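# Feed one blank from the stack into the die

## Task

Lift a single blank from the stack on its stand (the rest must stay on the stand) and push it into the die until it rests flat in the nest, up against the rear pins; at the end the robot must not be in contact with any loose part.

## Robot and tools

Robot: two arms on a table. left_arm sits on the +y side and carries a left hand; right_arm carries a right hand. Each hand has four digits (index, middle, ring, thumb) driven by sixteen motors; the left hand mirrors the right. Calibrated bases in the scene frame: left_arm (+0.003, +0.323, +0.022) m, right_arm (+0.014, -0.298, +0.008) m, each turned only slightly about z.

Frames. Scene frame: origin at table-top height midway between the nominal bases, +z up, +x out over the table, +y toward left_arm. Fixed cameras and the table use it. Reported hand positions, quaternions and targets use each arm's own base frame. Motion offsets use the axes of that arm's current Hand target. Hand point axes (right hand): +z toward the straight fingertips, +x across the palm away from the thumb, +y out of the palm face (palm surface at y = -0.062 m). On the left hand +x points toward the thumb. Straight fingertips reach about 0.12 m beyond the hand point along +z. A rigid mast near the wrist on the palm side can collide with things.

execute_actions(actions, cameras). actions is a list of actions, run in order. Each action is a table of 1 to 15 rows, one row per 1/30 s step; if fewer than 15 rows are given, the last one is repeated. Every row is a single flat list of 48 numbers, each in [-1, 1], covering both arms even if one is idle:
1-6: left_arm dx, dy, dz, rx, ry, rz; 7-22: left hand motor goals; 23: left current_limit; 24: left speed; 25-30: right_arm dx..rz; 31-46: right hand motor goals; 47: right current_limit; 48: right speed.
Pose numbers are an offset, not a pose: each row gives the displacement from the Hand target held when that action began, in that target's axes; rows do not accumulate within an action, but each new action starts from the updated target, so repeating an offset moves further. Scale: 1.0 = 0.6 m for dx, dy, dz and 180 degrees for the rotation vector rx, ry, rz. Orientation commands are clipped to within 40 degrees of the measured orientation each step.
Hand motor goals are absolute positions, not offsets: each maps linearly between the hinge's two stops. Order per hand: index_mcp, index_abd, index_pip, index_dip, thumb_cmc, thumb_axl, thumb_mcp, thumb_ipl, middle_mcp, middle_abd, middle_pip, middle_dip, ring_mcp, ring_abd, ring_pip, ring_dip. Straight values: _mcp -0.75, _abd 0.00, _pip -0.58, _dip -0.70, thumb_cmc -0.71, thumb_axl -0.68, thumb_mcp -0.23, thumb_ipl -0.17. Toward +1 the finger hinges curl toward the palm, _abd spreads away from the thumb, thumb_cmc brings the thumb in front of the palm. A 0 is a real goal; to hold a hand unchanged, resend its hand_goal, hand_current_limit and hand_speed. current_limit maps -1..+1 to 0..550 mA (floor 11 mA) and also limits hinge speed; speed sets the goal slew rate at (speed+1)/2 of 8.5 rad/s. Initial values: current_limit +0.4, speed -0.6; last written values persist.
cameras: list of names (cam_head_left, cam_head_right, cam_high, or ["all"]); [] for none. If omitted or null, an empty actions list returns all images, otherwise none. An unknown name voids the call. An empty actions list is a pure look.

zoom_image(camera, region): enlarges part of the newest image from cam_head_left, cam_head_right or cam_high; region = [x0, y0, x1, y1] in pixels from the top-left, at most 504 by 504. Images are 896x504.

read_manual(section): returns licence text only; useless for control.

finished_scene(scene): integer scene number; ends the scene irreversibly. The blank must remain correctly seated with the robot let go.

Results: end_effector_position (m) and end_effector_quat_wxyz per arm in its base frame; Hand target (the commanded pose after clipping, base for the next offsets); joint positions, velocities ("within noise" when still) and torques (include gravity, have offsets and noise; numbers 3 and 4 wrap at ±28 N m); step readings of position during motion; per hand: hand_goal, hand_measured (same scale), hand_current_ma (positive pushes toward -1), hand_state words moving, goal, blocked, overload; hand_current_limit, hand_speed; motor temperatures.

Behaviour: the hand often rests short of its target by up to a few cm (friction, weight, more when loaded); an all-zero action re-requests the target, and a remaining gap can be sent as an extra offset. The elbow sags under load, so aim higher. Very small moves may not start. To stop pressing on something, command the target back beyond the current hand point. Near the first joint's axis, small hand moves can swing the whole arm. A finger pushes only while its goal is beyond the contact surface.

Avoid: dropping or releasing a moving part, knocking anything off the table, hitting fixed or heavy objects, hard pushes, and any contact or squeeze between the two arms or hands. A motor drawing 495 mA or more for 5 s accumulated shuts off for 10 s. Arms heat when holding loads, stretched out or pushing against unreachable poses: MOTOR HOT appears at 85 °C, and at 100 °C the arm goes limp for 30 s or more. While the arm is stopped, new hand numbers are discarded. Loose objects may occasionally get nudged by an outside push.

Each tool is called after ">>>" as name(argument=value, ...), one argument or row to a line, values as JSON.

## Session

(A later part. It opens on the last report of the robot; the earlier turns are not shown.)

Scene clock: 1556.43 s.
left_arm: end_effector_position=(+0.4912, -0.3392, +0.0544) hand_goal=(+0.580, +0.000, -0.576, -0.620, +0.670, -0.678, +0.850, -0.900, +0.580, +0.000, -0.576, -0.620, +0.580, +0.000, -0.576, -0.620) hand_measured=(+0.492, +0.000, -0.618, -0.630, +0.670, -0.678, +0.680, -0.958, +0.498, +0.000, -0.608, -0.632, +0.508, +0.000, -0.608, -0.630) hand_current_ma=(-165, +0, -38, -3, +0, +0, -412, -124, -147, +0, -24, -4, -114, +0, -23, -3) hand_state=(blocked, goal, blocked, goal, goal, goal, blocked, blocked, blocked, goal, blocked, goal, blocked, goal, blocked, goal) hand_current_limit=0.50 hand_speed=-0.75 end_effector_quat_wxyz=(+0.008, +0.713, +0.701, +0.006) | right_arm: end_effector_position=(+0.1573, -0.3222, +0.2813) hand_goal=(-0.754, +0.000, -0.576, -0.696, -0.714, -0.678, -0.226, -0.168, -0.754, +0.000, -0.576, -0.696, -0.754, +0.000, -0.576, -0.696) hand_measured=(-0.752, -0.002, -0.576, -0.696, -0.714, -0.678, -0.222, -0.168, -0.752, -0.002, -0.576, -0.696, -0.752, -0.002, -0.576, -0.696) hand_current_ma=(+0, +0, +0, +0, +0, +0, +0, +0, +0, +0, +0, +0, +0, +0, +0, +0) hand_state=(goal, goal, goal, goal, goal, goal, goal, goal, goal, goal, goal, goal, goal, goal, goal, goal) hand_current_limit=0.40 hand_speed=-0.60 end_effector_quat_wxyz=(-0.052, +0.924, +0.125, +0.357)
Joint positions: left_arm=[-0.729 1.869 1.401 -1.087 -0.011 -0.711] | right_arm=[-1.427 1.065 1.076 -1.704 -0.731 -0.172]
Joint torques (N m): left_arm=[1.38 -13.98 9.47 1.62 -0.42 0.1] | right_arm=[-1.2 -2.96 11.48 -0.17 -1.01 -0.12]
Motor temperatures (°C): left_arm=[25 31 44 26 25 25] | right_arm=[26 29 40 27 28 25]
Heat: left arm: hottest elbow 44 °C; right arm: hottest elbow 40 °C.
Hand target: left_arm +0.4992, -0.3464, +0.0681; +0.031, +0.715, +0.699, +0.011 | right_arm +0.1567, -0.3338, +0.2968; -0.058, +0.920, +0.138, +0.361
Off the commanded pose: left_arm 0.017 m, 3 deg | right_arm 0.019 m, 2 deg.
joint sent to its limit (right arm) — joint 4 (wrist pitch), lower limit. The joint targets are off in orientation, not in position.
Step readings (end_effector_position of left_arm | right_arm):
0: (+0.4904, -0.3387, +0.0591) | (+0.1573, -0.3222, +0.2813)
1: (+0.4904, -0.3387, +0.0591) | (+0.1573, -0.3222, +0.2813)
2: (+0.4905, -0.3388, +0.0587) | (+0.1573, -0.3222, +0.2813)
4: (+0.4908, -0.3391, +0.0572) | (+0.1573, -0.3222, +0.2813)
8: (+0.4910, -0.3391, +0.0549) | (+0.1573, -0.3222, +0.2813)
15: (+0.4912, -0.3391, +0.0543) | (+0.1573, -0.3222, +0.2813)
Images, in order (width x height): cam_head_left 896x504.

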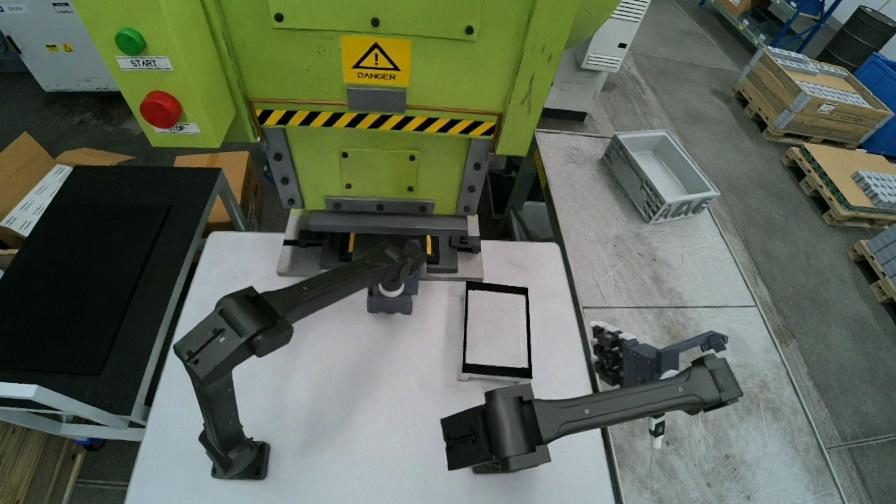

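>>> execute_actions(
  actions=[
    [[0.0,-0.004,0.016,0.008,0.006,0,0.58,0,-0.576,-0.62,0.671,-0.678,0.85,-0.9,0.58,0,-0.576,-0.62,0.58,0,-0.576,-0.62,0.5,-0.75,0,0,0,0,0,0,-0.754,0,-0.576,-0.696,-0.714,-0.678,-0.226,-0.168,-0.754,0,-0.576,-0.696,-0.754,0,-0.576,-0.696,0.4,-0.6]],
  ],
)

Scene clock: 1573.03 s.
left_arm: end_effector_position=(+0.4912, -0.3390, +0.0533) hand_goal=(+0.580, +0.000, -0.576, -0.620, +0.670, -0.678, +0.850, -0.900, +0.580, +0.000, -0.576, -0.620, +0.580, +0.000, -0.576, -0.620) hand_measured=(+0.492, +0.000, -0.616, -0.626, +0.670, -0.678, +0.680, -0.958, +0.498, +0.000, -0.608, -0.632, +0.508, +0.000, -0.608, -0.630) hand_current_ma=(-164, +0, -36, -1, +0, +0, -413, -124, -145, +0, -24, -4, -114, +0, -23, -3) hand_state=(blocked, goal, blocked, goal, goal, goal, blocked, blocked, blocked, goal, blocked, goal, blocked, goal, blocked, goal) hand_current_limit=0.50 hand_speed=-0.75 end_effector_quat_wxyz=(+0.007, +0.713, +0.701, +0.006) | right_arm: end_effector_position=(+0.1573, -0.3222, +0.2813) hand_goal=(-0.754, +0.000, -0.576, -0.696, -0.714, -0.678, -0.226, -0.168, -0.754, +0.000, -0.576, -0.696, -0.754, +0.000, -0.576, -0.696) hand_measured=(-0.752, -0.002, -0.576, -0.696, -0.714, -0.678, -0.222, -0.168, -0.752, -0.002, -0.576, -0.696, -0.752, -0.002, -0.576, -0.696) hand_current_ma=(+0, +0, +0, +0, +0, +0, +0, +0, +0, +0, +0, +0, +0, +0, +0, +0) hand_state=(goal, goal, goal, goal, goal, goal, goal, goal, goal, goal, goal, goal, goal, goal, goal, goal) hand_current_limit=0.40 hand_speed=-0.60 end_effector_quat_wxyz=(-0.052, +0.924, +0.125, +0.357)
Joint positions: left_arm=[-0.729 1.871 1.401 -1.087 -0.012 -0.711] | right_arm=[-1.427 1.065 1.076 -1.704 -0.731 -0.172]
Joint torques (N m): left_arm=[1.08 -12.51 10.69 0.79 -0.33 0.08] | right_arm=[-1.26 -2.96 11.48 -0.17 -1.01 -0.12]
Heat: left arm: hottest elbow 44 °C; right arm: hottest elbow 40 °C.
Hand target: left_arm +0.4973, -0.3467, +0.0583; +0.016, +0.715, +0.699, +0.009 | right_arm +0.1567, -0.3338, +0.2968; -0.058, +0.920, +0.138, +0.361
Off the commanded pose: left_arm 0.011 m, 1 deg | right_arm 0.019 m, 2 deg.
joint sent to its limit (right arm) — joint 4 (wrist pitch), lower limit. The joint targets are off in orientation, not in position.
Step readings (end_effector_position of left_arm | right_arm):
0: (+0.4912, -0.3392, +0.0544) | (+0.1573, -0.3222, +0.2813)
1: (+0.4912, -0.3392, +0.0544) | (+0.1573, -0.3222, +0.2813)
2: (+0.4912, -0.3392, +0.0544) | (+0.1573, -0.3222, +0.2813)
4: (+0.4912, -0.3392, +0.0544) | (+0.1573, -0.3222, +0.2813)
8: (+0.4912, -0.3390, +0.0533) | (+0.1573, -0.3222, +0.2813)
15: (+0.4912, -0.3390, +0.0533) | (+0.1573, -0.3222, +0.2813)

>>> execute_actions(
  actions=[
    [[0.0,-0.004,0.02,0,0,0,0.58,0,-0.576,-0.62,0.671,-0.678,0.85,-0.9,0.58,0,-0.576,-0.62,0.58,0,-0.576,-0.62,0.5,-0.75,0,0,0,0,0,0,-0.754,0,-0.576,-0.696,-0.714,-0.678,-0.226,-0.168,-0.754,0,-0.576,-0.696,-0.754,0,-0.576,-0.696,0.4,-0.6]],
  ],
  cameras=["cam_head_left","cam_head_right"],
)

>>> zoom_image(
  camera="cam_head_left",
  region=[405, 225, 455, 275],
)

>>> zoom_image(
  camera="cam_head_left",
  region=[335, 220, 385, 270],
)

Scene clock: 1581.73 s.
left_arm: end_effector_position=(+0.4921, -0.3400, +0.0519) hand_goal=(+0.580, +0.000, -0.576, -0.620, +0.670, -0.678, +0.850, -0.900, +0.580, +0.000, -0.576, -0.620, +0.580, +0.000, -0.576, -0.620) hand_measured=(+0.492, +0.000, -0.616, -0.620, +0.670, -0.678, +0.682, -0.958, +0.500, +0.000, -0.608, -0.626, +0.510, +0.000, -0.608, -0.630) hand_current_ma=(-164, +0, -36, +0, +0, +0, -412, -124, -140, +0, -24, -1, -113, +0, -23, -3) hand_state=(blocked, goal, blocked, goal, goal, goal, blocked, blocked, blocked, goal, blocked, goal, blocked, goal, blocked, goal) hand_current_limit=0.50 hand_speed=-0.75 end_effector_quat_wxyz=(+0.008, +0.713, +0.701, +0.007) | right_arm: end_effector_position=(+0.1573, -0.3222, +0.2813) hand_goal=(-0.754, +0.000, -0.576, -0.696, -0.714, -0.678, -0.226, -0.168, -0.754, +0.000, -0.576, -0.696, -0.754, +0.000, -0.576, -0.696) hand_measured=(-0.752, -0.002, -0.576, -0.696, -0.714, -0.678, -0.222, -0.168, -0.752, -0.002, -0.576, -0.696, -0.752, -0.002, -0.576, -0.696) hand_current_ma=(+0, +0, +0, +0, +0, +0, +0, +0, +0, +0, +0, +0, +0, +0, +0, +0) hand_state=(goal, goal, goal, goal, goal, goal, goal, goal, goal, goal, goal, goal, goal, goal, goal, goal) hand_current_limit=0.40 hand_speed=-0.60 end_effector_quat_wxyz=(-0.052, +0.924, +0.125, +0.357)
Joint positions: left_arm=[-0.729 1.874 1.401 -1.08 -0.013 -0.711] | right_arm=[-1.427 1.065 1.076 -1.704 -0.731 -0.172]
Joint torques (N m): left_arm=[0.97 -11.93 9.01 1.73 -0.3 0.05] | right_arm=[-1.26 -3.02 11.47 -0.18 -1.01 -0.12]
Heat: left arm: hottest elbow 44 °C; right arm: hottest elbow 40 °C.
Hand target: left_arm +0.4953, -0.3468, +0.0462; +0.016, +0.715, +0.699, +0.009 | right_arm +0.1567, -0.3338, +0.2968; -0.058, +0.920, +0.138, +0.361
Off the commanded pose: left_arm 0.009 m, 1 deg | right_arm 0.019 m, 2 deg.
joint sent to its limit (right arm) — joint 4 (wrist pitch), lower limit. The joint targets are off in orientation, not in position.
Step readings (end_effector_position of left_arm | right_arm):
0: (+0.4912, -0.3390, +0.0533) | (+0.1573, -0.3222, +0.2813)
1: (+0.4912, -0.3390, +0.0533) | (+0.1573, -0.3222, +0.2813)
2: (+0.4912, -0.3390, +0.0533) | (+0.1573, -0.3222, +0.2813)
4: (+0.4913, -0.3391, +0.0527) | (+0.1573, -0.3222, +0.2813)
8: (+0.4917, -0.3397, +0.0521) | (+0.1573, -0.3222, +0.2813)
15: (+0.4921, -0.3400, +0.0519) | (+0.1573, -0.3222, +0.2813)
Images, in order (width x height): cam_head_left 896x504, cam_head_right 896x504.

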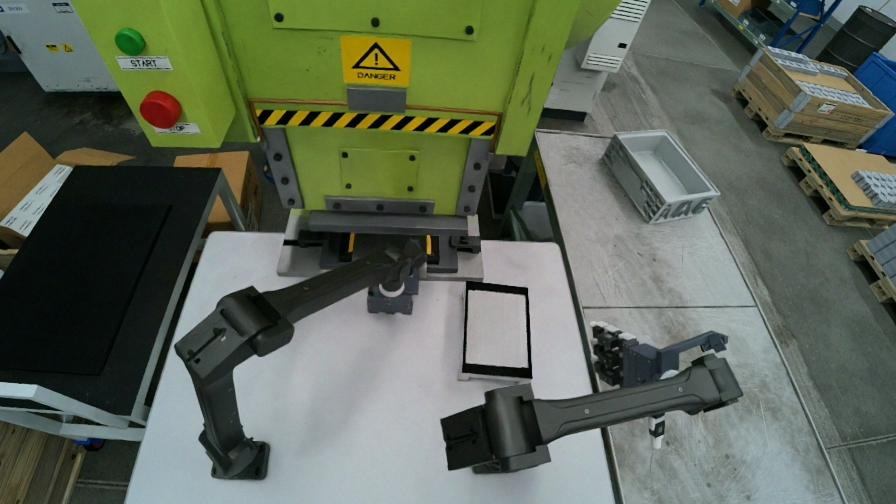

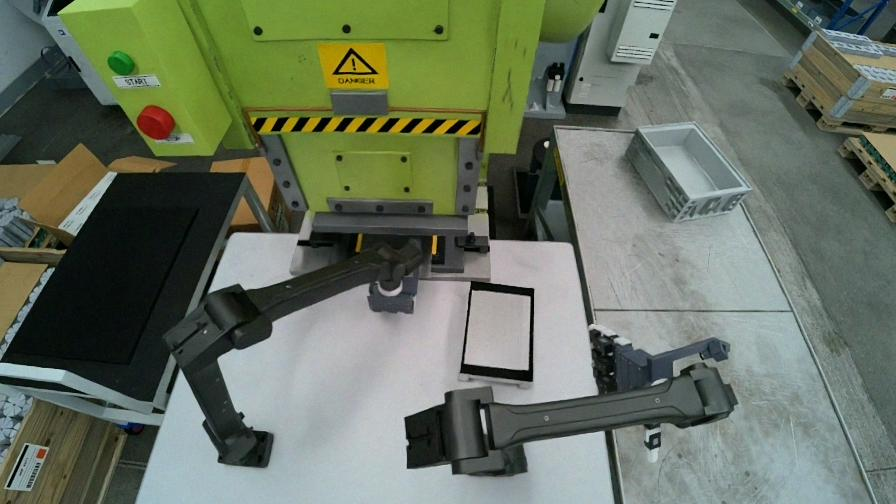

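Scaled by 10.080.

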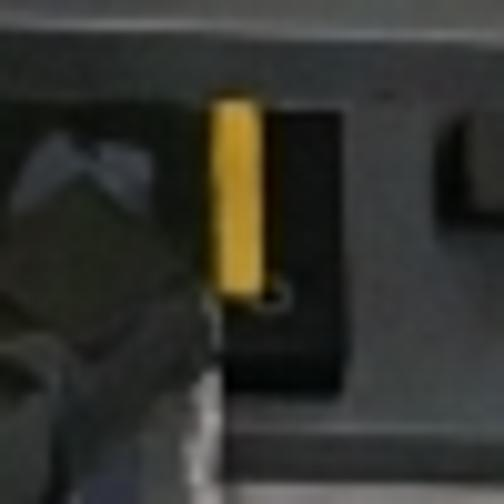

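Scaled by 10.080.

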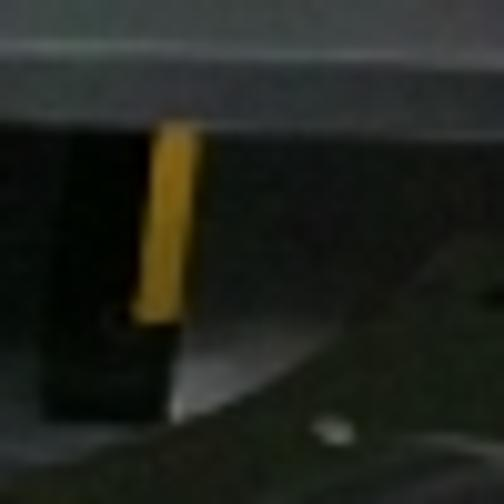

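>>> execute_actions(
  actions=[
    [[0.003,-0.012,0.016,0,0,0,0.58,0,-0.576,-0.62,0.671,-0.678,0.85,-0.9,0.58,0,-0.576,-0.62,0.58,0,-0.576,-0.62,0.5,-0.75,0,0,0,0,0,0,-0.754,0,-0.576,-0.696,-0.714,-0.678,-0.226,-0.168,-0.754,0,-0.576,-0.696,-0.754,0,-0.576,-0.696,0.4,-0.6]],
  ],
)

Scene clock: 1595.70 s.
left_arm: end_effector_position=(+0.4915, -0.3417, +0.0461) hand_goal=(+0.580, +0.000, -0.576, -0.620, +0.670, -0.678, +0.850, -0.900, +0.580, +0.000, -0.576, -0.620, +0.580, +0.000, -0.576, -0.620) hand_measured=(+0.492, +0.000, -0.608, -0.616, +0.670, -0.678, +0.684, -0.966, +0.500, +0.000, -0.608, -0.622, +0.510, +0.000, -0.604, -0.622) hand_current_ma=(-164, +0, -26, +0, +0, +0, -413, -151, -137, +0, -24, +0, -111, +0, -19, +0) hand_state=(blocked, goal, blocked, goal, goal, goal, blocked, blocked, blocked, goal, blocked, goal, blocked, goal, blocked, goal) hand_current_limit=0.50 hand_speed=-0.75 end_effector_quat_wxyz=(+0.017, +0.714, +0.700, +0.011) | right_arm: end_effector_position=(+0.1573, -0.3222, +0.2813) hand_goal=(-0.754, +0.000, -0.576, -0.696, -0.714, -0.678, -0.226, -0.168, -0.754, +0.000, -0.576, -0.696, -0.754, +0.000, -0.576, -0.696) hand_measured=(-0.752, -0.002, -0.576, -0.696, -0.714, -0.678, -0.222, -0.168, -0.752, -0.002, -0.576, -0.696, -0.752, -0.002, -0.576, -0.696) hand_current_ma=(+0, +0, +0, +0, +0, +0, +0, +0, +0, +0, +0, +0, +0, +0, +0, +0) hand_state=(goal, goal, goal, goal, goal, goal, goal, goal, goal, goal, goal, goal, goal, goal, goal, goal) hand_current_limit=0.40 hand_speed=-0.60 end_effector_quat_wxyz=(-0.052, +0.924, +0.125, +0.357)
Joint positions: left_arm=[-0.734 1.874 1.379 -1.041 -0.02 -0.713] | right_arm=[-1.427 1.065 1.076 -1.704 -0.731 -0.172]
Joint torques (N m): left_arm=[0.91 -11.99 8.01 1.42 -0.05 0.02] | right_arm=[-1.26 -3.02 11.47 -0.17 -1.02 -0.12]
Heat: left arm: hottest elbow 43 °C; right arm: hottest elbow 40 °C.
Hand target: left_arm +0.4885, -0.3450, +0.0364; +0.016, +0.715, +0.699, +0.009 | right_arm +0.1567, -0.3338, +0.2968; -0.058, +0.920, +0.138, +0.361
Off the commanded pose: left_arm 0.011 m, 0 deg | right_arm 0.019 m, 2 deg.
joint sent to its limit (right arm) — joint 4 (wrist pitch), lower limit. The joint targets are off in orientation, not in position.
Step readings (end_effector_position of left_arm | right_arm):
0: (+0.4921, -0.3400, +0.0519) | (+0.1573, -0.3222, +0.2813)
1: (+0.4920, -0.3399, +0.0518) | (+0.1573, -0.3222, +0.2813)
2: (+0.4919, -0.3400, +0.0511) | (+0.1573, -0.3222, +0.2813)
4: (+0.4918, -0.3406, +0.0493) | (+0.1573, -0.3222, +0.2813)
8: (+0.4917, -0.3412, +0.0468) | (+0.1573, -0.3222, +0.2813)
15: (+0.4915, -0.3416, +0.0461) | (+0.1573, -0.3222, +0.2813)

>>> execute_actions(
  actions=[],
  cameras=["cam_head_left","cam_head_right"],
)

>>> zoom_image(
  camera="cam_head_left",
  region=[405, 225, 455, 275],
)

>>> zoom_image(
  camera="cam_head_left",
  region=[335, 220, 385, 270],
)

>>> zoom_image(
  camera="cam_head_right",
  region=[370, 225, 450, 305],
)

Scene clock: 1607.60 s.
left_arm: end_effector_position=(+0.4915, -0.3417, +0.0461) hand_goal=(+0.580, +0.000, -0.576, -0.620, +0.670, -0.678, +0.850, -0.900, +0.580, +0.000, -0.576, -0.620, +0.580, +0.000, -0.576, -0.620) hand_measured=(+0.492, +0.000, -0.608, -0.616, +0.670, -0.678, +0.684, -0.966, +0.500, +0.000, -0.608, -0.622, +0.510, +0.000, -0.604, -0.622) hand_current_ma=(-164, +0, -26, +0, +0, +0, -413, -151, -137, +0, -24, +0, -111, +0, -19, +0) hand_state=(blocked, goal, blocked, goal, goal, goal, blocked, blocked, blocked, goal, blocked, goal, blocked, goal, blocked, goal) hand_current_limit=0.50 hand_speed=-0.75 end_effector_quat_wxyz=(+0.017, +0.714, +0.700, +0.011) | right_arm: end_effector_position=(+0.1573, -0.3222, +0.2813) hand_goal=(-0.754, +0.000, -0.576, -0.696, -0.714, -0.678, -0.226, -0.168, -0.754, +0.000, -0.576, -0.696, -0.754, +0.000, -0.576, -0.696) hand_measured=(-0.752, -0.002, -0.576, -0.696, -0.714, -0.678, -0.222, -0.168, -0.752, -0.002, -0.576, -0.696, -0.752, -0.002, -0.576, -0.696) hand_current_ma=(+0, +0, +0, +0, +0, +0, +0, +0, +0, +0, +0, +0, +0, +0, +0, +0) hand_state=(goal, goal, goal, goal, goal, goal, goal, goal, goal, goal, goal, goal, goal, goal, goal, goal) hand_current_limit=0.40 hand_speed=-0.60 end_effector_quat_wxyz=(-0.052, +0.924, +0.125, +0.357)
Joint positions: left_arm=[-0.734 1.874 1.379 -1.041 -0.02 -0.713] | right_arm=[-1.427 1.065 1.076 -1.704 -0.731 -0.172]
Joint velocities: within noise
Joint torques (N m): left_arm=[0.85 -12.04 8.02 1.39 -0.05 0.02] | right_arm=[-1.2 -3.02 11.48 -0.17 -1.02 -0.12]
Motor temperatures (°C): left_arm=[25 30 43 26 25 25] | right_arm=[26 29 41 27 28 25]
Heat: left arm: hottest elbow 43 °C; right arm: hottest elbow 41 °C.
Hand target: left_arm +0.4885, -0.3450, +0.0364; +0.016, +0.715, +0.699, +0.009 | right_arm +0.1567, -0.3338, +0.2968; -0.058, +0.920, +0.138, +0.361
Off the commanded pose: left_arm 0.011 m, 0 deg | right_arm 0.019 m, 2 deg.
Images, in order (width x height): cam_head_left 896x504, cam_head_right 896x504.

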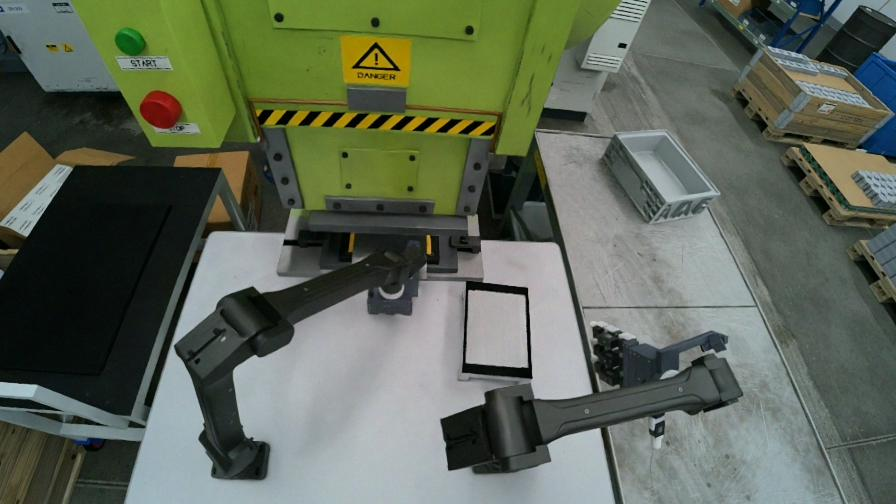

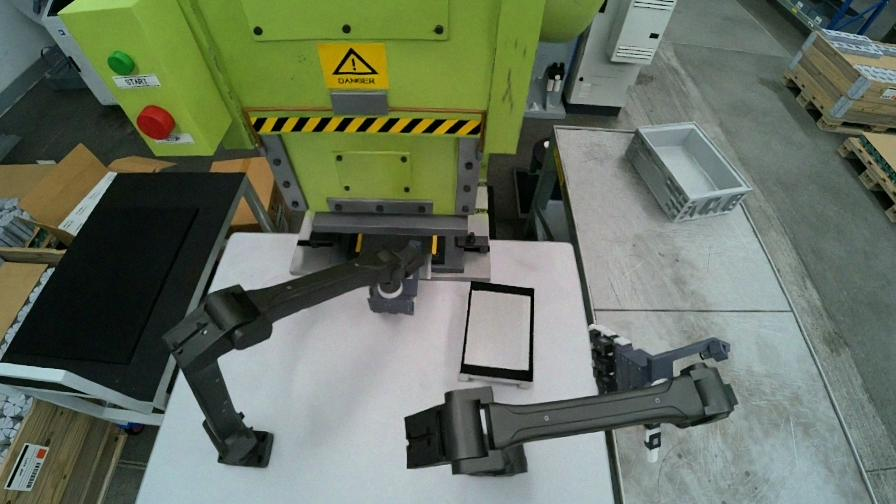

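Scaled by 10.080.

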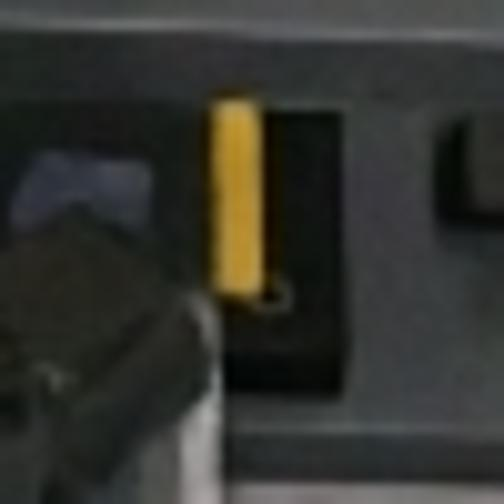

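Scaled by 10.080.

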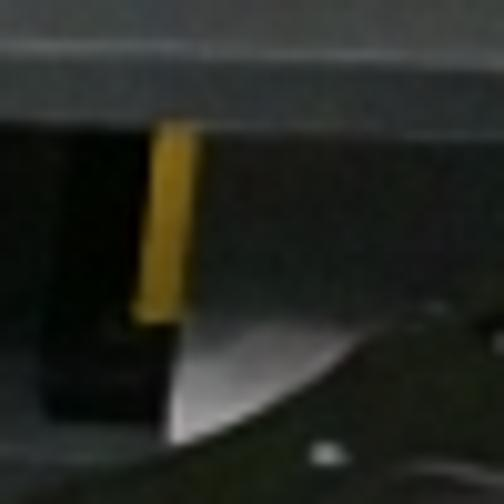

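Scaled by 6.300.

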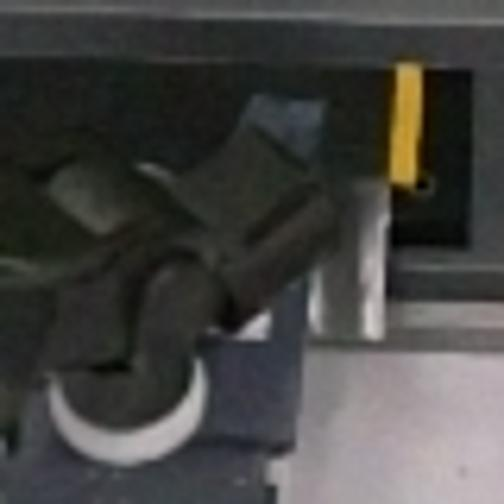

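>>> execute_actions(
  actions=[
    [[0.002,-0.004,0.008,0.012,0.0,0,0.58,0,-0.576,-0.62,0.671,-0.678,0.85,-0.9,0.58,0,-0.576,-0.62,0.58,0,-0.576,-0.62,0.5,-0.75,0,0,0,0,0,0,-0.754,0,-0.576,-0.696,-0.714,-0.678,-0.226,-0.168,-0.754,0,-0.576,-0.696,-0.754,0,-0.576,-0.696,0.4,-0.6]],
  ],
)

Scene clock: 1619.40 s.
left_arm: end_effector_position=(+0.4900, -0.3434, +0.0451) hand_goal=(+0.580, +0.000, -0.576, -0.620, +0.670, -0.678, +0.850, -0.900, +0.580, +0.000, -0.576, -0.620, +0.580, +0.000, -0.576, -0.620) hand_measured=(+0.496, +0.000, -0.602, -0.616, +0.670, -0.678, +0.684, -0.972, +0.502, +0.000, -0.606, -0.622, +0.510, +0.000, -0.604, -0.622) hand_current_ma=(-153, +0, -16, +1, +0, +0, -412, -175, -132, +0, -21, +0, -111, +0, -19, +0) hand_state=(blocked, goal, blocked, goal, goal, goal, blocked, blocked, blocked, goal, blocked, goal, blocked, goal, blocked, goal) hand_current_limit=0.50 hand_speed=-0.75 end_effector_quat_wxyz=(+0.017, +0.714, +0.700, +0.004) | right_arm: end_effector_position=(+0.1573, -0.3222, +0.2813) hand_goal=(-0.754, +0.000, -0.576, -0.696, -0.714, -0.678, -0.226, -0.168, -0.754, +0.000, -0.576, -0.696, -0.754, +0.000, -0.576, -0.696) hand_measured=(-0.752, -0.002, -0.576, -0.696, -0.714, -0.678, -0.222, -0.168, -0.752, -0.002, -0.576, -0.696, -0.752, -0.002, -0.576, -0.696) hand_current_ma=(+0, +0, +0, +0, +0, +0, +0, +0, +0, +0, +0, +0, +0, +0, +0, +0) hand_state=(goal, goal, goal, goal, goal, goal, goal, goal, goal, goal, goal, goal, goal, goal, goal, goal) hand_current_limit=0.40 hand_speed=-0.60 end_effector_quat_wxyz=(-0.052, +0.924, +0.125, +0.357)
Joint positions: left_arm=[-0.734 1.874 1.379 -1.041 -0.006 -0.714] | right_arm=[-1.427 1.065 1.076 -1.704 -0.731 -0.172]
Joint torques (N m): left_arm=[1.49 -11.22 9.22 0.17 0.37 0.08] | right_arm=[-1.26 -3.02 11.47 -0.17 -1.01 -0.12]
Heat: left arm: hottest elbow 43 °C; right arm: hottest elbow 41 °C.
Hand target: left_arm +0.4863, -0.3437, +0.0315; +0.002, +0.715, +0.699, -0.004 | right_arm +0.1567, -0.3338, +0.2968; -0.058, +0.920, +0.138, +0.361
Off the commanded pose: left_arm 0.014 m, 2 deg | right_arm 0.019 m, 2 deg.
joint sent to its limit (right arm) — joint 4 (wrist pitch), lower limit. The joint targets are off in orientation, not in position.
Step readings (end_effector_position of left_arm | right_arm):
0: (+0.4915, -0.3417, +0.0461) | (+0.1573, -0.3222, +0.2813)
1: (+0.4915, -0.3417, +0.0461) | (+0.1573, -0.3222, +0.2813)
2: (+0.4915, -0.3417, +0.0461) | (+0.1573, -0.3222, +0.2813)
4: (+0.4909, -0.3423, +0.0457) | (+0.1573, -0.3222, +0.2813)
8: (+0.4902, -0.3432, +0.0452) | (+0.1573, -0.3222, +0.2813)
15: (+0.4900, -0.3434, +0.0451) | (+0.1573, -0.3222, +0.2813)

>>> execute_actions(
  actions=[
    [[0.006,-0.002,0.01,0.004,0.006,0,0.58,0,-0.576,-0.62,0.671,-0.678,0.85,-0.9,0.58,0,-0.576,-0.62,0.58,0,-0.576,-0.62,0.5,-0.75,0,0,0,0,0,0,-0.754,0,-0.576,-0.696,-0.714,-0.678,-0.226,-0.168,-0.754,0,-0.576,-0.696,-0.754,0,-0.576,-0.696,0.4,-0.6]],
  ],
)

Scene clock: 1626.67 s.
left_arm: end_effector_position=(+0.4890, -0.3425, +0.0446) hand_goal=(+0.580, +0.000, -0.576, -0.620, +0.670, -0.678, +0.850, -0.900, +0.580, +0.000, -0.576, -0.620, +0.580, +0.000, -0.576, -0.620) hand_measured=(+0.496, +0.000, -0.600, -0.616, +0.670, -0.678, +0.684, -0.972, +0.502, +0.000, -0.604, -0.620, +0.510, +0.000, -0.604, -0.622) hand_current_ma=(-153, +0, -15, +1, +0, +0, -412, -177, -131, +0, -20, +0, -111, +0, -19, +0) hand_state=(blocked, goal, blocked, goal, goal, goal, blocked, blocked, blocked, goal, blocked, goal, blocked, goal, blocked, goal) hand_current_limit=0.50 hand_speed=-0.75 end_effector_quat_wxyz=(+0.015, +0.714, +0.700, +0.004) | right_arm: end_effector_position=(+0.1573, -0.3222, +0.2813) hand_goal=(-0.754, +0.000, -0.576, -0.696, -0.714, -0.678, -0.226, -0.168, -0.754, +0.000, -0.576, -0.696, -0.754, +0.000, -0.576, -0.696) hand_measured=(-0.752, -0.002, -0.576, -0.696, -0.714, -0.678, -0.222, -0.168, -0.752, -0.002, -0.576, -0.696, -0.752, -0.002, -0.576, -0.696) hand_current_ma=(+0, +0, +0, +0, +0, +0, +0, +0, +0, +0, +0, +0, +0, +0, +0, +0) hand_state=(goal, goal, goal, goal, goal, goal, goal, goal, goal, goal, goal, goal, goal, goal, goal, goal) hand_current_limit=0.40 hand_speed=-0.60 end_effector_quat_wxyz=(-0.052, +0.924, +0.125, +0.357)
Joint positions: left_arm=[-0.734 1.874 1.379 -1.046 -0.006 -0.714] | right_arm=[-1.427 1.065 1.076 -1.704 -0.731 -0.172]
Joint torques (N m): left_arm=[1.61 -10.52 9.39 -0.09 0.14 0.1] | right_arm=[-1.2 -2.96 11.47 -0.17 -1.02 -0.12]
Heat: left arm: hottest elbow 43 °C; right arm: hottest elbow 41 °C.
Hand target: left_arm +0.4851, -0.3402, +0.0255; -0.009, +0.715, +0.699, -0.002 | right_arm +0.1567, -0.3338, +0.2968; -0.058, +0.920, +0.138, +0.361
Off the commanded pose: left_arm 0.020 m, 3 deg | right_arm 0.019 m, 2 deg.
joint sent to its limit (right arm) — joint 4 (wrist pitch), lower limit. The joint targets are off in orientation, not in position.
Step readings (end_effector_position of left_arm | right_arm):
0: (+0.4900, -0.3434, +0.0451) | (+0.1573, -0.3222, +0.2813)
1: (+0.4900, -0.3434, +0.0451) | (+0.1573, -0.3222, +0.2813)
2: (+0.4899, -0.3434, +0.0451) | (+0.1573, -0.3222, +0.2813)
4: (+0.4898, -0.3432, +0.0450) | (+0.1573, -0.3222, +0.2813)
8: (+0.4893, -0.3428, +0.0449) | (+0.1573, -0.3222, +0.2813)
15: (+0.4890, -0.3425, +0.0446) | (+0.1573, -0.3222, +0.2813)

>>> execute_actions(
  actions=[],
  cameras=["cam_head_left","cam_head_right","cam_high"],
)

>>> zoom_image(
  camera="cam_head_left",
  region=[405, 225, 455, 275],
)

>>> zoom_image(
  camera="cam_head_left",
  region=[335, 220, 385, 270],
)

>>> zoom_image(
  camera="cam_head_right",
  region=[370, 225, 450, 305],
)

>>> zoom_image(
  camera="cam_high",
  region=[380, 200, 500, 320],
)

Scene clock: 1639.23 s.
left_arm: end_effector_position=(+0.4890, -0.3425, +0.0446) hand_goal=(+0.580, +0.000, -0.576, -0.620, +0.670, -0.678, +0.850, -0.900, +0.580, +0.000, -0.576, -0.620, +0.580, +0.000, -0.576, -0.620) hand_measured=(+0.496, +0.000, -0.600, -0.616, +0.670, -0.678, +0.684, -0.972, +0.502, +0.000, -0.604, -0.620, +0.510, +0.000, -0.604, -0.622) hand_current_ma=(-153, +0, -15, +1, +0, +0, -413, -177, -131, +0, -20, +0, -111, +0, -19, +0) hand_state=(blocked, goal, blocked, goal, goal, goal, blocked, blocked, blocked, goal, blocked, goal, blocked, goal, blocked, goal) hand_current_limit=0.50 hand_speed=-0.75 end_effector_quat_wxyz=(+0.015, +0.714, +0.700, +0.004) | right_arm: end_effector_position=(+0.1573, -0.3222, +0.2813) hand_goal=(-0.754, +0.000, -0.576, -0.696, -0.714, -0.678, -0.226, -0.168, -0.754, +0.000, -0.576, -0.696, -0.754, +0.000, -0.576, -0.696) hand_measured=(-0.752, -0.002, -0.576, -0.696, -0.714, -0.678, -0.222, -0.168, -0.752, -0.002, -0.576, -0.696, -0.752, -0.002, -0.576, -0.696) hand_current_ma=(+0, +0, +0, +0, +0, +0, +0, +0, +0, +0, +0, +0, +0, +0, +0, +0) hand_state=(goal, goal, goal, goal, goal, goal, goal, goal, goal, goal, goal, goal, goal, goal, goal, goal) hand_current_limit=0.40 hand_speed=-0.60 end_effector_quat_wxyz=(-0.052, +0.924, +0.125, +0.357)
Joint positions: left_arm=[-0.734 1.874 1.379 -1.046 -0.006 -0.714] | right_arm=[-1.427 1.065 1.076 -1.704 -0.731 -0.172]
Joint velocities: within noise
Joint torques (N m): left_arm=[1.49 -10.4 9.39 -0.09 0.14 0.1] | right_arm=[-1.26 -3.02 11.47 -0.18 -1.01 -0.12]
Motor temperatures (°C): left_arm=[25 30 43 26 24 25] | right_arm=[26 29 41 27 28 25]
Heat: left arm: hottest elbow 43 °C; right arm: hottest elbow 41 °C.
Hand target: left_arm +0.4852, -0.3402, +0.0255; -0.009, +0.715, +0.699, -0.002 | right_arm +0.1567, -0.3338, +0.2968; -0.058, +0.920, +0.138, +0.361
Off the commanded pose: left_arm 0.020 m, 3 deg | right_arm 0.019 m, 2 deg.

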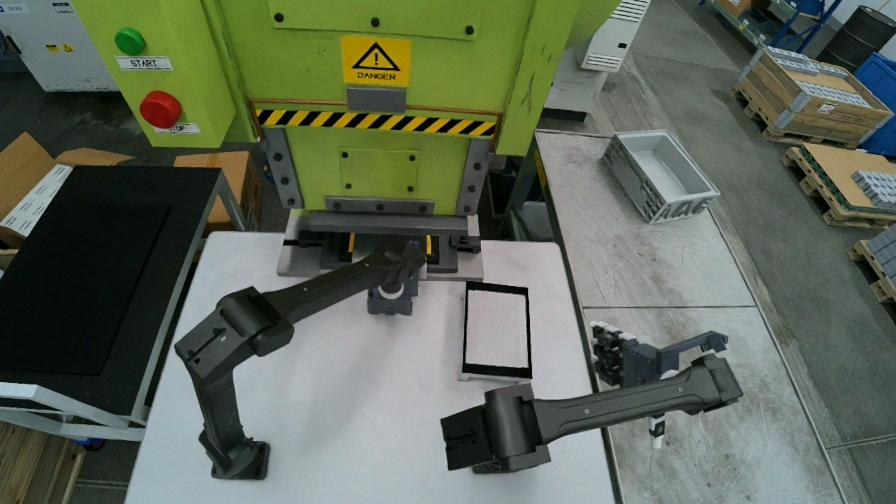

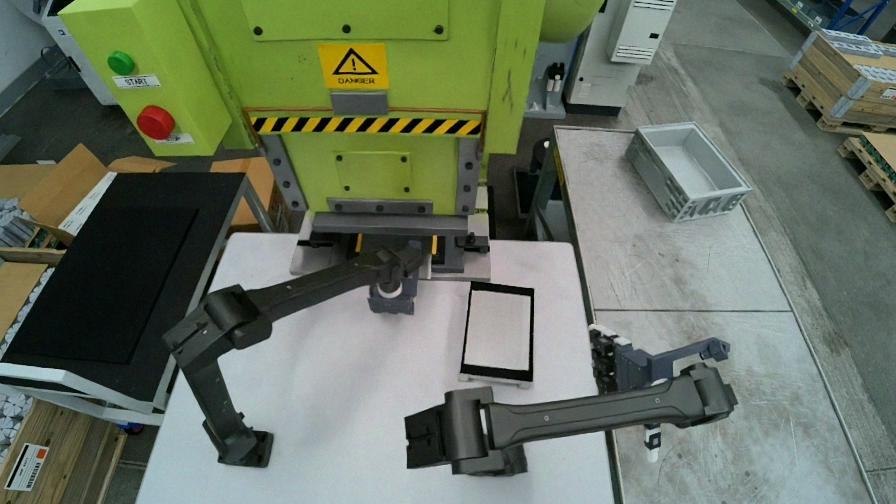

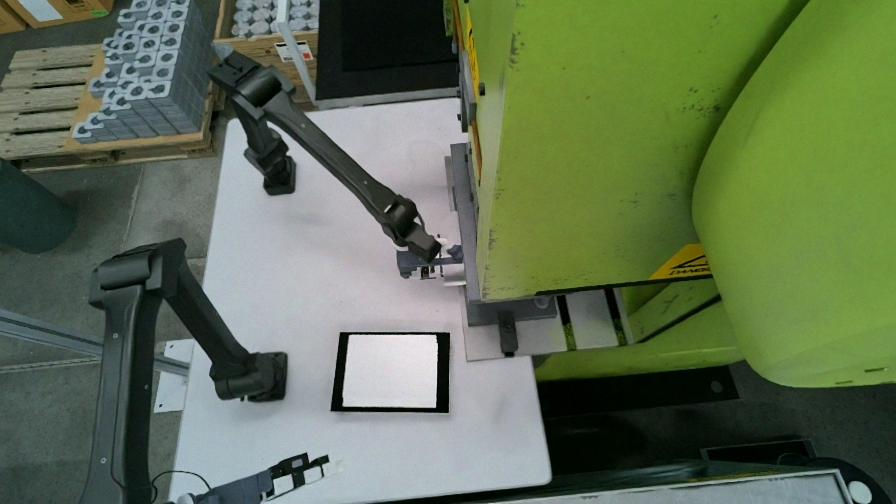

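Scaled by 10.080.

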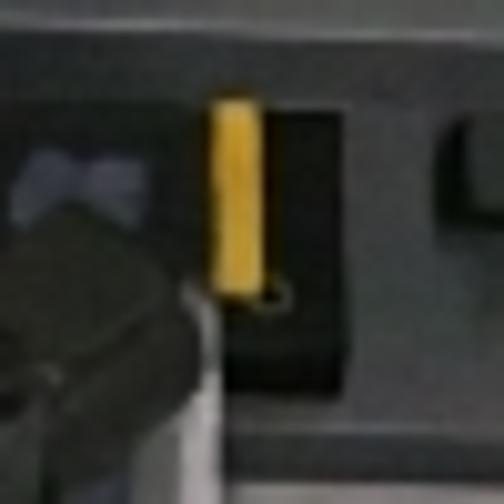

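Scaled by 10.080.

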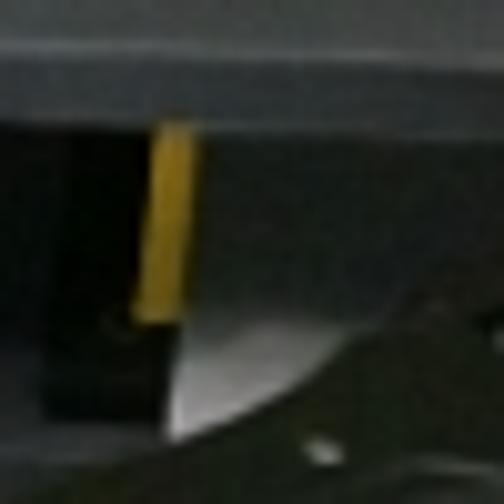

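Scaled by 6.300.

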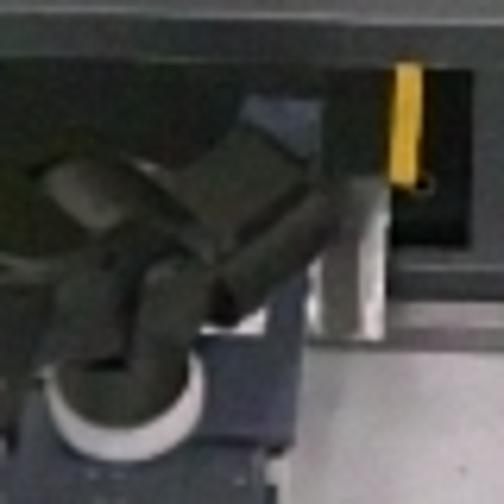

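Scaled by 4.200.

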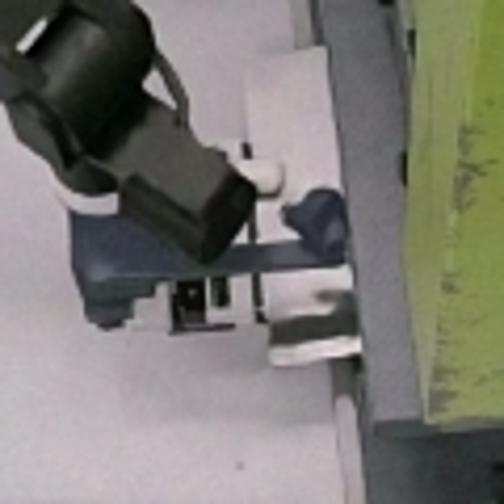

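>>> execute_actions(
  actions=[
    [[0,0,-0.012,0,0,0,0.54,0,-0.576,-0.62,0.671,-0.678,0.75,-0.9,0.54,0,-0.576,-0.62,0.54,0,-0.576,-0.62,0.5,-0.85,0,0,0,0,0,0,-0.754,0,-0.576,-0.696,-0.714,-0.678,-0.226,-0.168,-0.754,0,-0.576,-0.696,-0.754,0,-0.576,-0.696,0.4,-0.6]],
  ],
)

Scene clock: 1655.47 s.
left_arm: end_effector_position=(+0.4868, -0.3406, +0.0439) hand_goal=(+0.540, +0.000, -0.576, -0.620, +0.670, -0.678, +0.750, -0.900, +0.540, +0.000, -0.576, -0.620, +0.540, +0.000, -0.576, -0.620) hand_measured=(+0.494, +0.002, -0.600, -0.616, +0.670, -0.678, +0.680, -0.972, +0.502, +0.000, -0.604, -0.620, +0.508, +0.000, -0.596, -0.622) hand_current_ma=(-51, +0, -15, +1, +0, +0, -160, -177, -36, +0, -18, +0, -27, +0, -11, +0) hand_state=(blocked, goal, blocked, goal, goal, goal, blocked, blocked, blocked, goal, blocked, goal, blocked, goal, blocked, goal) hand_current_limit=0.50 hand_speed=-0.85 end_effector_quat_wxyz=(+0.009, +0.714, +0.700, +0.004) | right_arm: end_effector_position=(+0.1573, -0.3222, +0.2813) hand_goal=(-0.754, +0.000, -0.576, -0.696, -0.714, -0.678, -0.226, -0.168, -0.754, +0.000, -0.576, -0.696, -0.754, +0.000, -0.576, -0.696) hand_measured=(-0.752, -0.002, -0.576, -0.696, -0.714, -0.678, -0.222, -0.168, -0.752, -0.002, -0.576, -0.696, -0.752, -0.002, -0.576, -0.696) hand_current_ma=(+0, +0, +0, +0, +0, +0, +0, +0, +0, +0, +0, +0, +0, +0, +0, +0) hand_state=(goal, goal, goal, goal, goal, goal, goal, goal, goal, goal, goal, goal, goal, goal, goal, goal) hand_current_limit=0.40 hand_speed=-0.60 end_effector_quat_wxyz=(-0.052, +0.924, +0.125, +0.357)
Joint positions: left_arm=[-0.734 1.874 1.379 -1.058 -0.006 -0.713] | right_arm=[-1.427 1.065 1.076 -1.704 -0.731 -0.172]
Joint torques (N m): left_arm=[1.55 -10.93 10.11 -0.28 0.15 0.1] | right_arm=[-1.2 -2.96 11.47 -0.17 -1.01 -0.12]
Heat: left arm: hottest elbow 43 °C; right arm: hottest elbow 41 °C.
Hand target: left_arm +0.4853, -0.3403, +0.0327; -0.009, +0.715, +0.699, -0.002 | right_arm +0.1567, -0.3338, +0.2968; -0.058, +0.920, +0.138, +0.361
Off the commanded pose: left_arm 0.011 m, 2 deg | right_arm 0.019 m, 2 deg.
joint sent to its limit (right arm) — joint 4 (wrist pitch), lower limit. The joint targets are off in orientation, not in position.
Step readings (end_effector_position of left_arm | right_arm):
0: (+0.4890, -0.3425, +0.0446) | (+0.1573, -0.3222, +0.2813)
1: (+0.4890, -0.3425, +0.0446) | (+0.1573, -0.3222, +0.2813)
2: (+0.4887, -0.3423, +0.0445) | (+0.1573, -0.3222, +0.2813)
4: (+0.4884, -0.3419, +0.0444) | (+0.1573, -0.3222, +0.2813)
8: (+0.4877, -0.3414, +0.0442) | (+0.1573, -0.3222, +0.2813)
15: (+0.4868, -0.3406, +0.0439) | (+0.1573, -0.3222, +0.2813)

>>> execute_actions(
  actions=[
    [[-0.003,0.01,-0.004,-0.004,0,0,0.51,0,-0.576,-0.62,0.671,-0.678,0.72,-0.9,0.51,0,-0.576,-0.62,0.51,0,-0.576,-0.62,0.5,-0.85,0,0,0,0,0,0,-0.754,0,-0.576,-0.696,-0.714,-0.678,-0.226,-0.168,-0.754,0,-0.576,-0.696,-0.754,0,-0.576,-0.696,0.4,-0.6]],
  ],
)

Scene clock: 1664.60 s.
left_arm: end_effector_position=(+0.4870, -0.3402, +0.0432) hand_goal=(+0.510, +0.000, -0.576, -0.620, +0.670, -0.678, +0.720, -0.900, +0.510, +0.000, -0.576, -0.620, +0.510, +0.000, -0.576, -0.620) hand_measured=(+0.484, +0.002, -0.586, -0.612, +0.670, -0.678, +0.674, -0.972, +0.494, +0.000, -0.590, -0.620, +0.500, +0.000, -0.584, -0.622) hand_current_ma=(-18, +0, -3, +2, +0, +0, -72, -177, -8, +0, -5, +0, -4, +0, -2, +0) hand_state=(blocked, goal, goal, goal, goal, goal, blocked, blocked, goal, goal, goal, goal, goal, goal, goal, goal) hand_current_limit=0.50 hand_speed=-0.85 end_effector_quat_wxyz=(+0.008, +0.714, +0.700, +0.005) | right_arm: end_effector_position=(+0.1573, -0.3222, +0.2813) hand_goal=(-0.754, +0.000, -0.576, -0.696, -0.714, -0.678, -0.226, -0.168, -0.754, +0.000, -0.576, -0.696, -0.754, +0.000, -0.576, -0.696) hand_measured=(-0.752, -0.002, -0.576, -0.696, -0.714, -0.678, -0.222, -0.168, -0.752, -0.002, -0.576, -0.696, -0.752, -0.002, -0.576, -0.696) hand_current_ma=(+0, +0, +0, +0, +0, +0, +0, +0, +0, +0, +0, +0, +0, +0, +0, +0) hand_state=(goal, goal, goal, goal, goal, goal, goal, goal, goal, goal, goal, goal, goal, goal, goal, goal) hand_current_limit=0.40 hand_speed=-0.60 end_effector_quat_wxyz=(-0.052, +0.924, +0.125, +0.357)
Joint positions: left_arm=[-0.734 1.876 1.379 -1.058 -0.008 -0.713] | right_arm=[-1.427 1.065 1.076 -1.704 -0.731 -0.172]
Joint torques (N m): left_arm=[1.67 -10.75 11.19 -0.16 -0.08 0.11] | right_arm=[-1.2 -3.02 11.47 -0.17 -1.01 -0.12]
Heat: left arm: hottest elbow 43 °C; right arm: hottest elbow 41 °C.
Hand target: left_arm +0.4913, -0.3423, +0.0351; -0.004, +0.715, +0.699, +0.002 | right_arm +0.1567, -0.3338, +0.2968; -0.058, +0.920, +0.138, +0.361
Off the commanded pose: left_arm 0.009 m, 1 deg | right_arm 0.019 m, 2 deg.
joint sent to its limit (right arm) — joint 4 (wrist pitch), lower limit. The joint targets are off in orientation, not in position.
Step readings (end_effector_position of left_arm | right_arm):
0: (+0.4868, -0.3406, +0.0439) | (+0.1573, -0.3222, +0.2813)
1: (+0.4868, -0.3406, +0.0439) | (+0.1573, -0.3222, +0.2813)
2: (+0.4868, -0.3406, +0.0439) | (+0.1573, -0.3222, +0.2813)
4: (+0.4868, -0.3406, +0.0437) | (+0.1573, -0.3222, +0.2813)
8: (+0.4869, -0.3403, +0.0432) | (+0.1573, -0.3222, +0.2813)
15: (+0.4870, -0.3402, +0.0432) | (+0.1573, -0.3222, +0.2813)

>>> execute_actions(
  actions=[
    [[0,0,0,0,0,0,0.485,0,-0.586,-0.62,0.671,-0.678,0.7,-0.92,0.485,0,-0.586,-0.62,0.485,0,-0.586,-0.62,0.5,-0.9,0,0,0,0,0,0,-0.754,0,-0.576,-0.696,-0.714,-0.678,-0.226,-0.168,-0.754,0,-0.576,-0.696,-0.754,0,-0.576,-0.696,0.4,-0.6]],
  ],
  cameras=["cam_head_left","cam_head_right","cam_high"],
)

>>> zoom_image(
  camera="cam_high",
  region=[380, 200, 500, 320],
)

>>> zoom_image(
  camera="cam_head_right",
  region=[370, 225, 450, 305],
)

>>> zoom_image(
  camera="cam_head_left",
  region=[335, 220, 385, 270],
)

Scene clock: 1680.17 s.
left_arm: end_effector_position=(+0.4844, -0.3380, +0.0315) hand_goal=(+0.484, +0.000, -0.586, -0.620, +0.670, -0.678, +0.700, -0.920, +0.484, +0.000, -0.586, -0.620, +0.484, +0.000, -0.586, -0.620) hand_measured=(+0.452, +0.002, -0.596, -0.618, +0.670, -0.678, +0.670, -0.964, +0.464, +0.000, -0.592, -0.620, +0.476, +0.000, -0.586, -0.620) hand_current_ma=(-29, +0, -3, +0, +0, +0, -35, -75, -12, +0, -1, +0, -2, +0, +0, +0) hand_state=(blocked, goal, goal, goal, goal, goal, blocked, blocked, goal, goal, goal, goal, goal, goal, goal, goal) hand_current_limit=0.50 hand_speed=-0.90 end_effector_quat_wxyz=(-0.005, +0.714, +0.700, +0.004) | right_arm: end_effector_position=(+0.1573, -0.3222, +0.2813) hand_goal=(-0.754, +0.000, -0.576, -0.696, -0.714, -0.678, -0.226, -0.168, -0.754, +0.000, -0.576, -0.696, -0.754, +0.000, -0.576, -0.696) hand_measured=(-0.752, -0.002, -0.576, -0.696, -0.714, -0.678, -0.222, -0.168, -0.752, -0.002, -0.576, -0.696, -0.752, -0.002, -0.576, -0.696) hand_current_ma=(+0, +0, +0, +0, +0, +0, +0, +0, +0, +0, +0, +0, +0, +0, +0, +0) hand_state=(goal, goal, goal, goal, goal, goal, goal, goal, goal, goal, goal, goal, goal, goal, goal, goal) hand_current_limit=0.40 hand_speed=-0.60 end_effector_quat_wxyz=(-0.052, +0.924, +0.125, +0.357)
Joint positions: left_arm=[-0.734 1.896 1.379 -1.064 -0.008 -0.713] | right_arm=[-1.427 1.065 1.076 -1.704 -0.731 -0.172]
Joint torques (N m): left_arm=[1.67 -12.22 11.1 -0.01 -0.1 0.11] | right_arm=[-1.26 -3.02 11.48 -0.17 -1.01 -0.12]
Heat: left arm: hottest elbow 43 °C; right arm: hottest elbow 41 °C.
Hand target: left_arm +0.4913, -0.3423, +0.0351; -0.004, +0.715, +0.699, +0.002 | right_arm +0.1567, -0.3338, +0.2968; -0.058, +0.920, +0.138, +0.361
Off the commanded pose: left_arm 0.009 m, 0 deg | right_arm 0.019 m, 2 deg.
joint sent to its limit (right arm) — joint 4 (wrist pitch), lower limit. The joint targets are off in orientation, not in position.
Step readings (end_effector_position of left_arm | right_arm):
0: (+0.4870, -0.3402, +0.0432) | (+0.1573, -0.3222, +0.2813)
1: (+0.4870, -0.3402, +0.0432) | (+0.1573, -0.3222, +0.2813)
2: (+0.4870, -0.3402, +0.0433) | (+0.1573, -0.3222, +0.2813)
4: (+0.4870, -0.3402, +0.0433) | (+0.1573, -0.3222, +0.2813)
8: (+0.4856, -0.3391, +0.0401) | (+0.1573, -0.3222, +0.2813)
15: (+0.4846, -0.3381, +0.0317) | (+0.1573, -0.3222, +0.2813)

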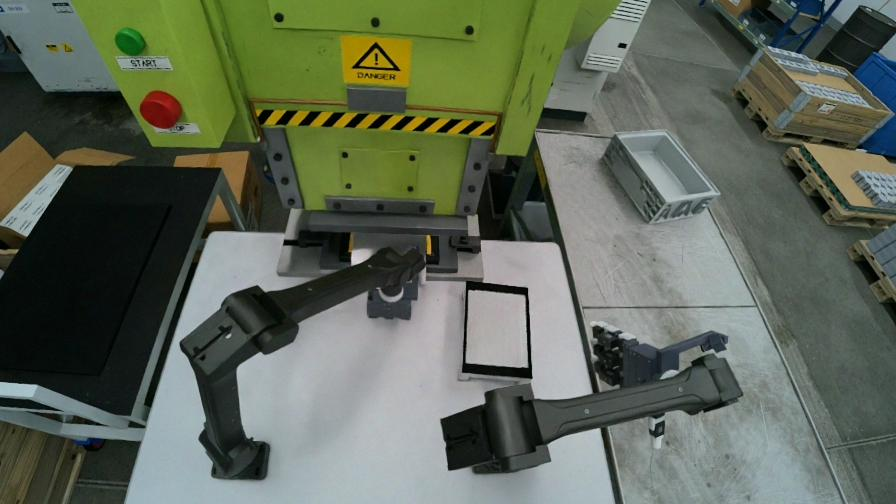

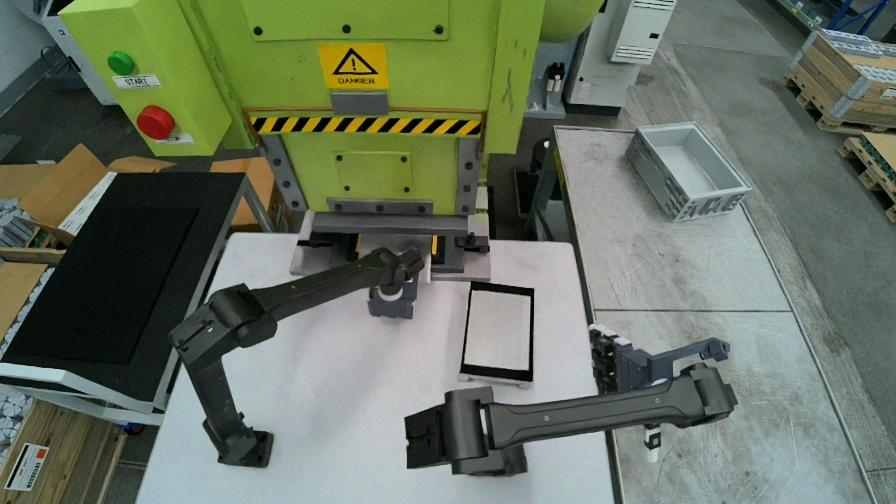

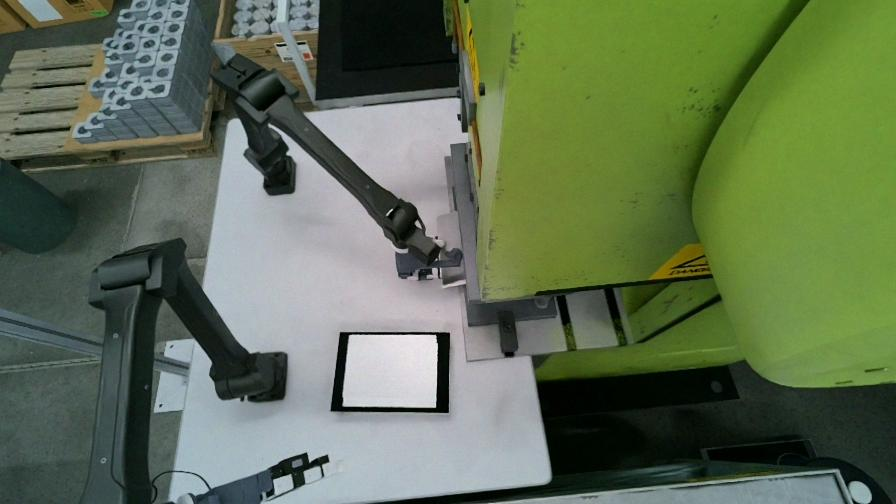

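Scaled by 4.200.

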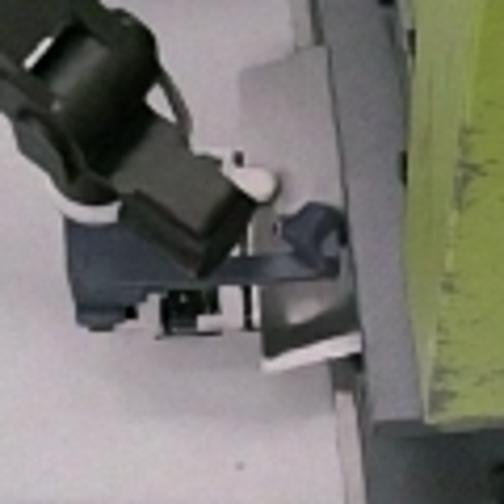

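Scaled by 6.300.

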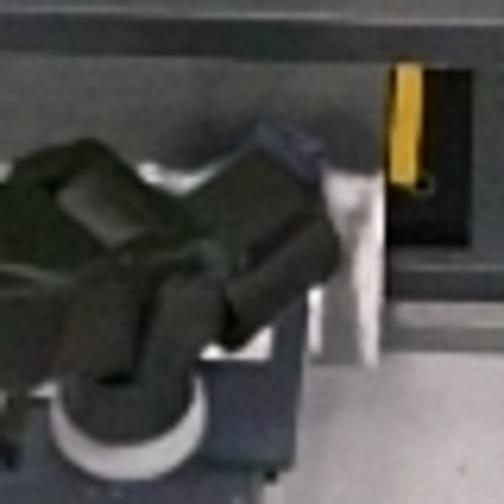

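Scaled by 10.080.

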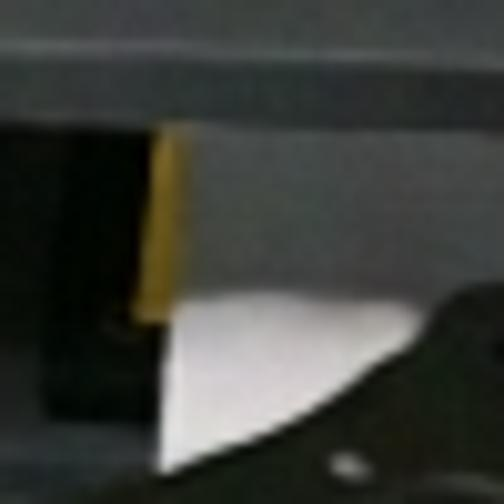

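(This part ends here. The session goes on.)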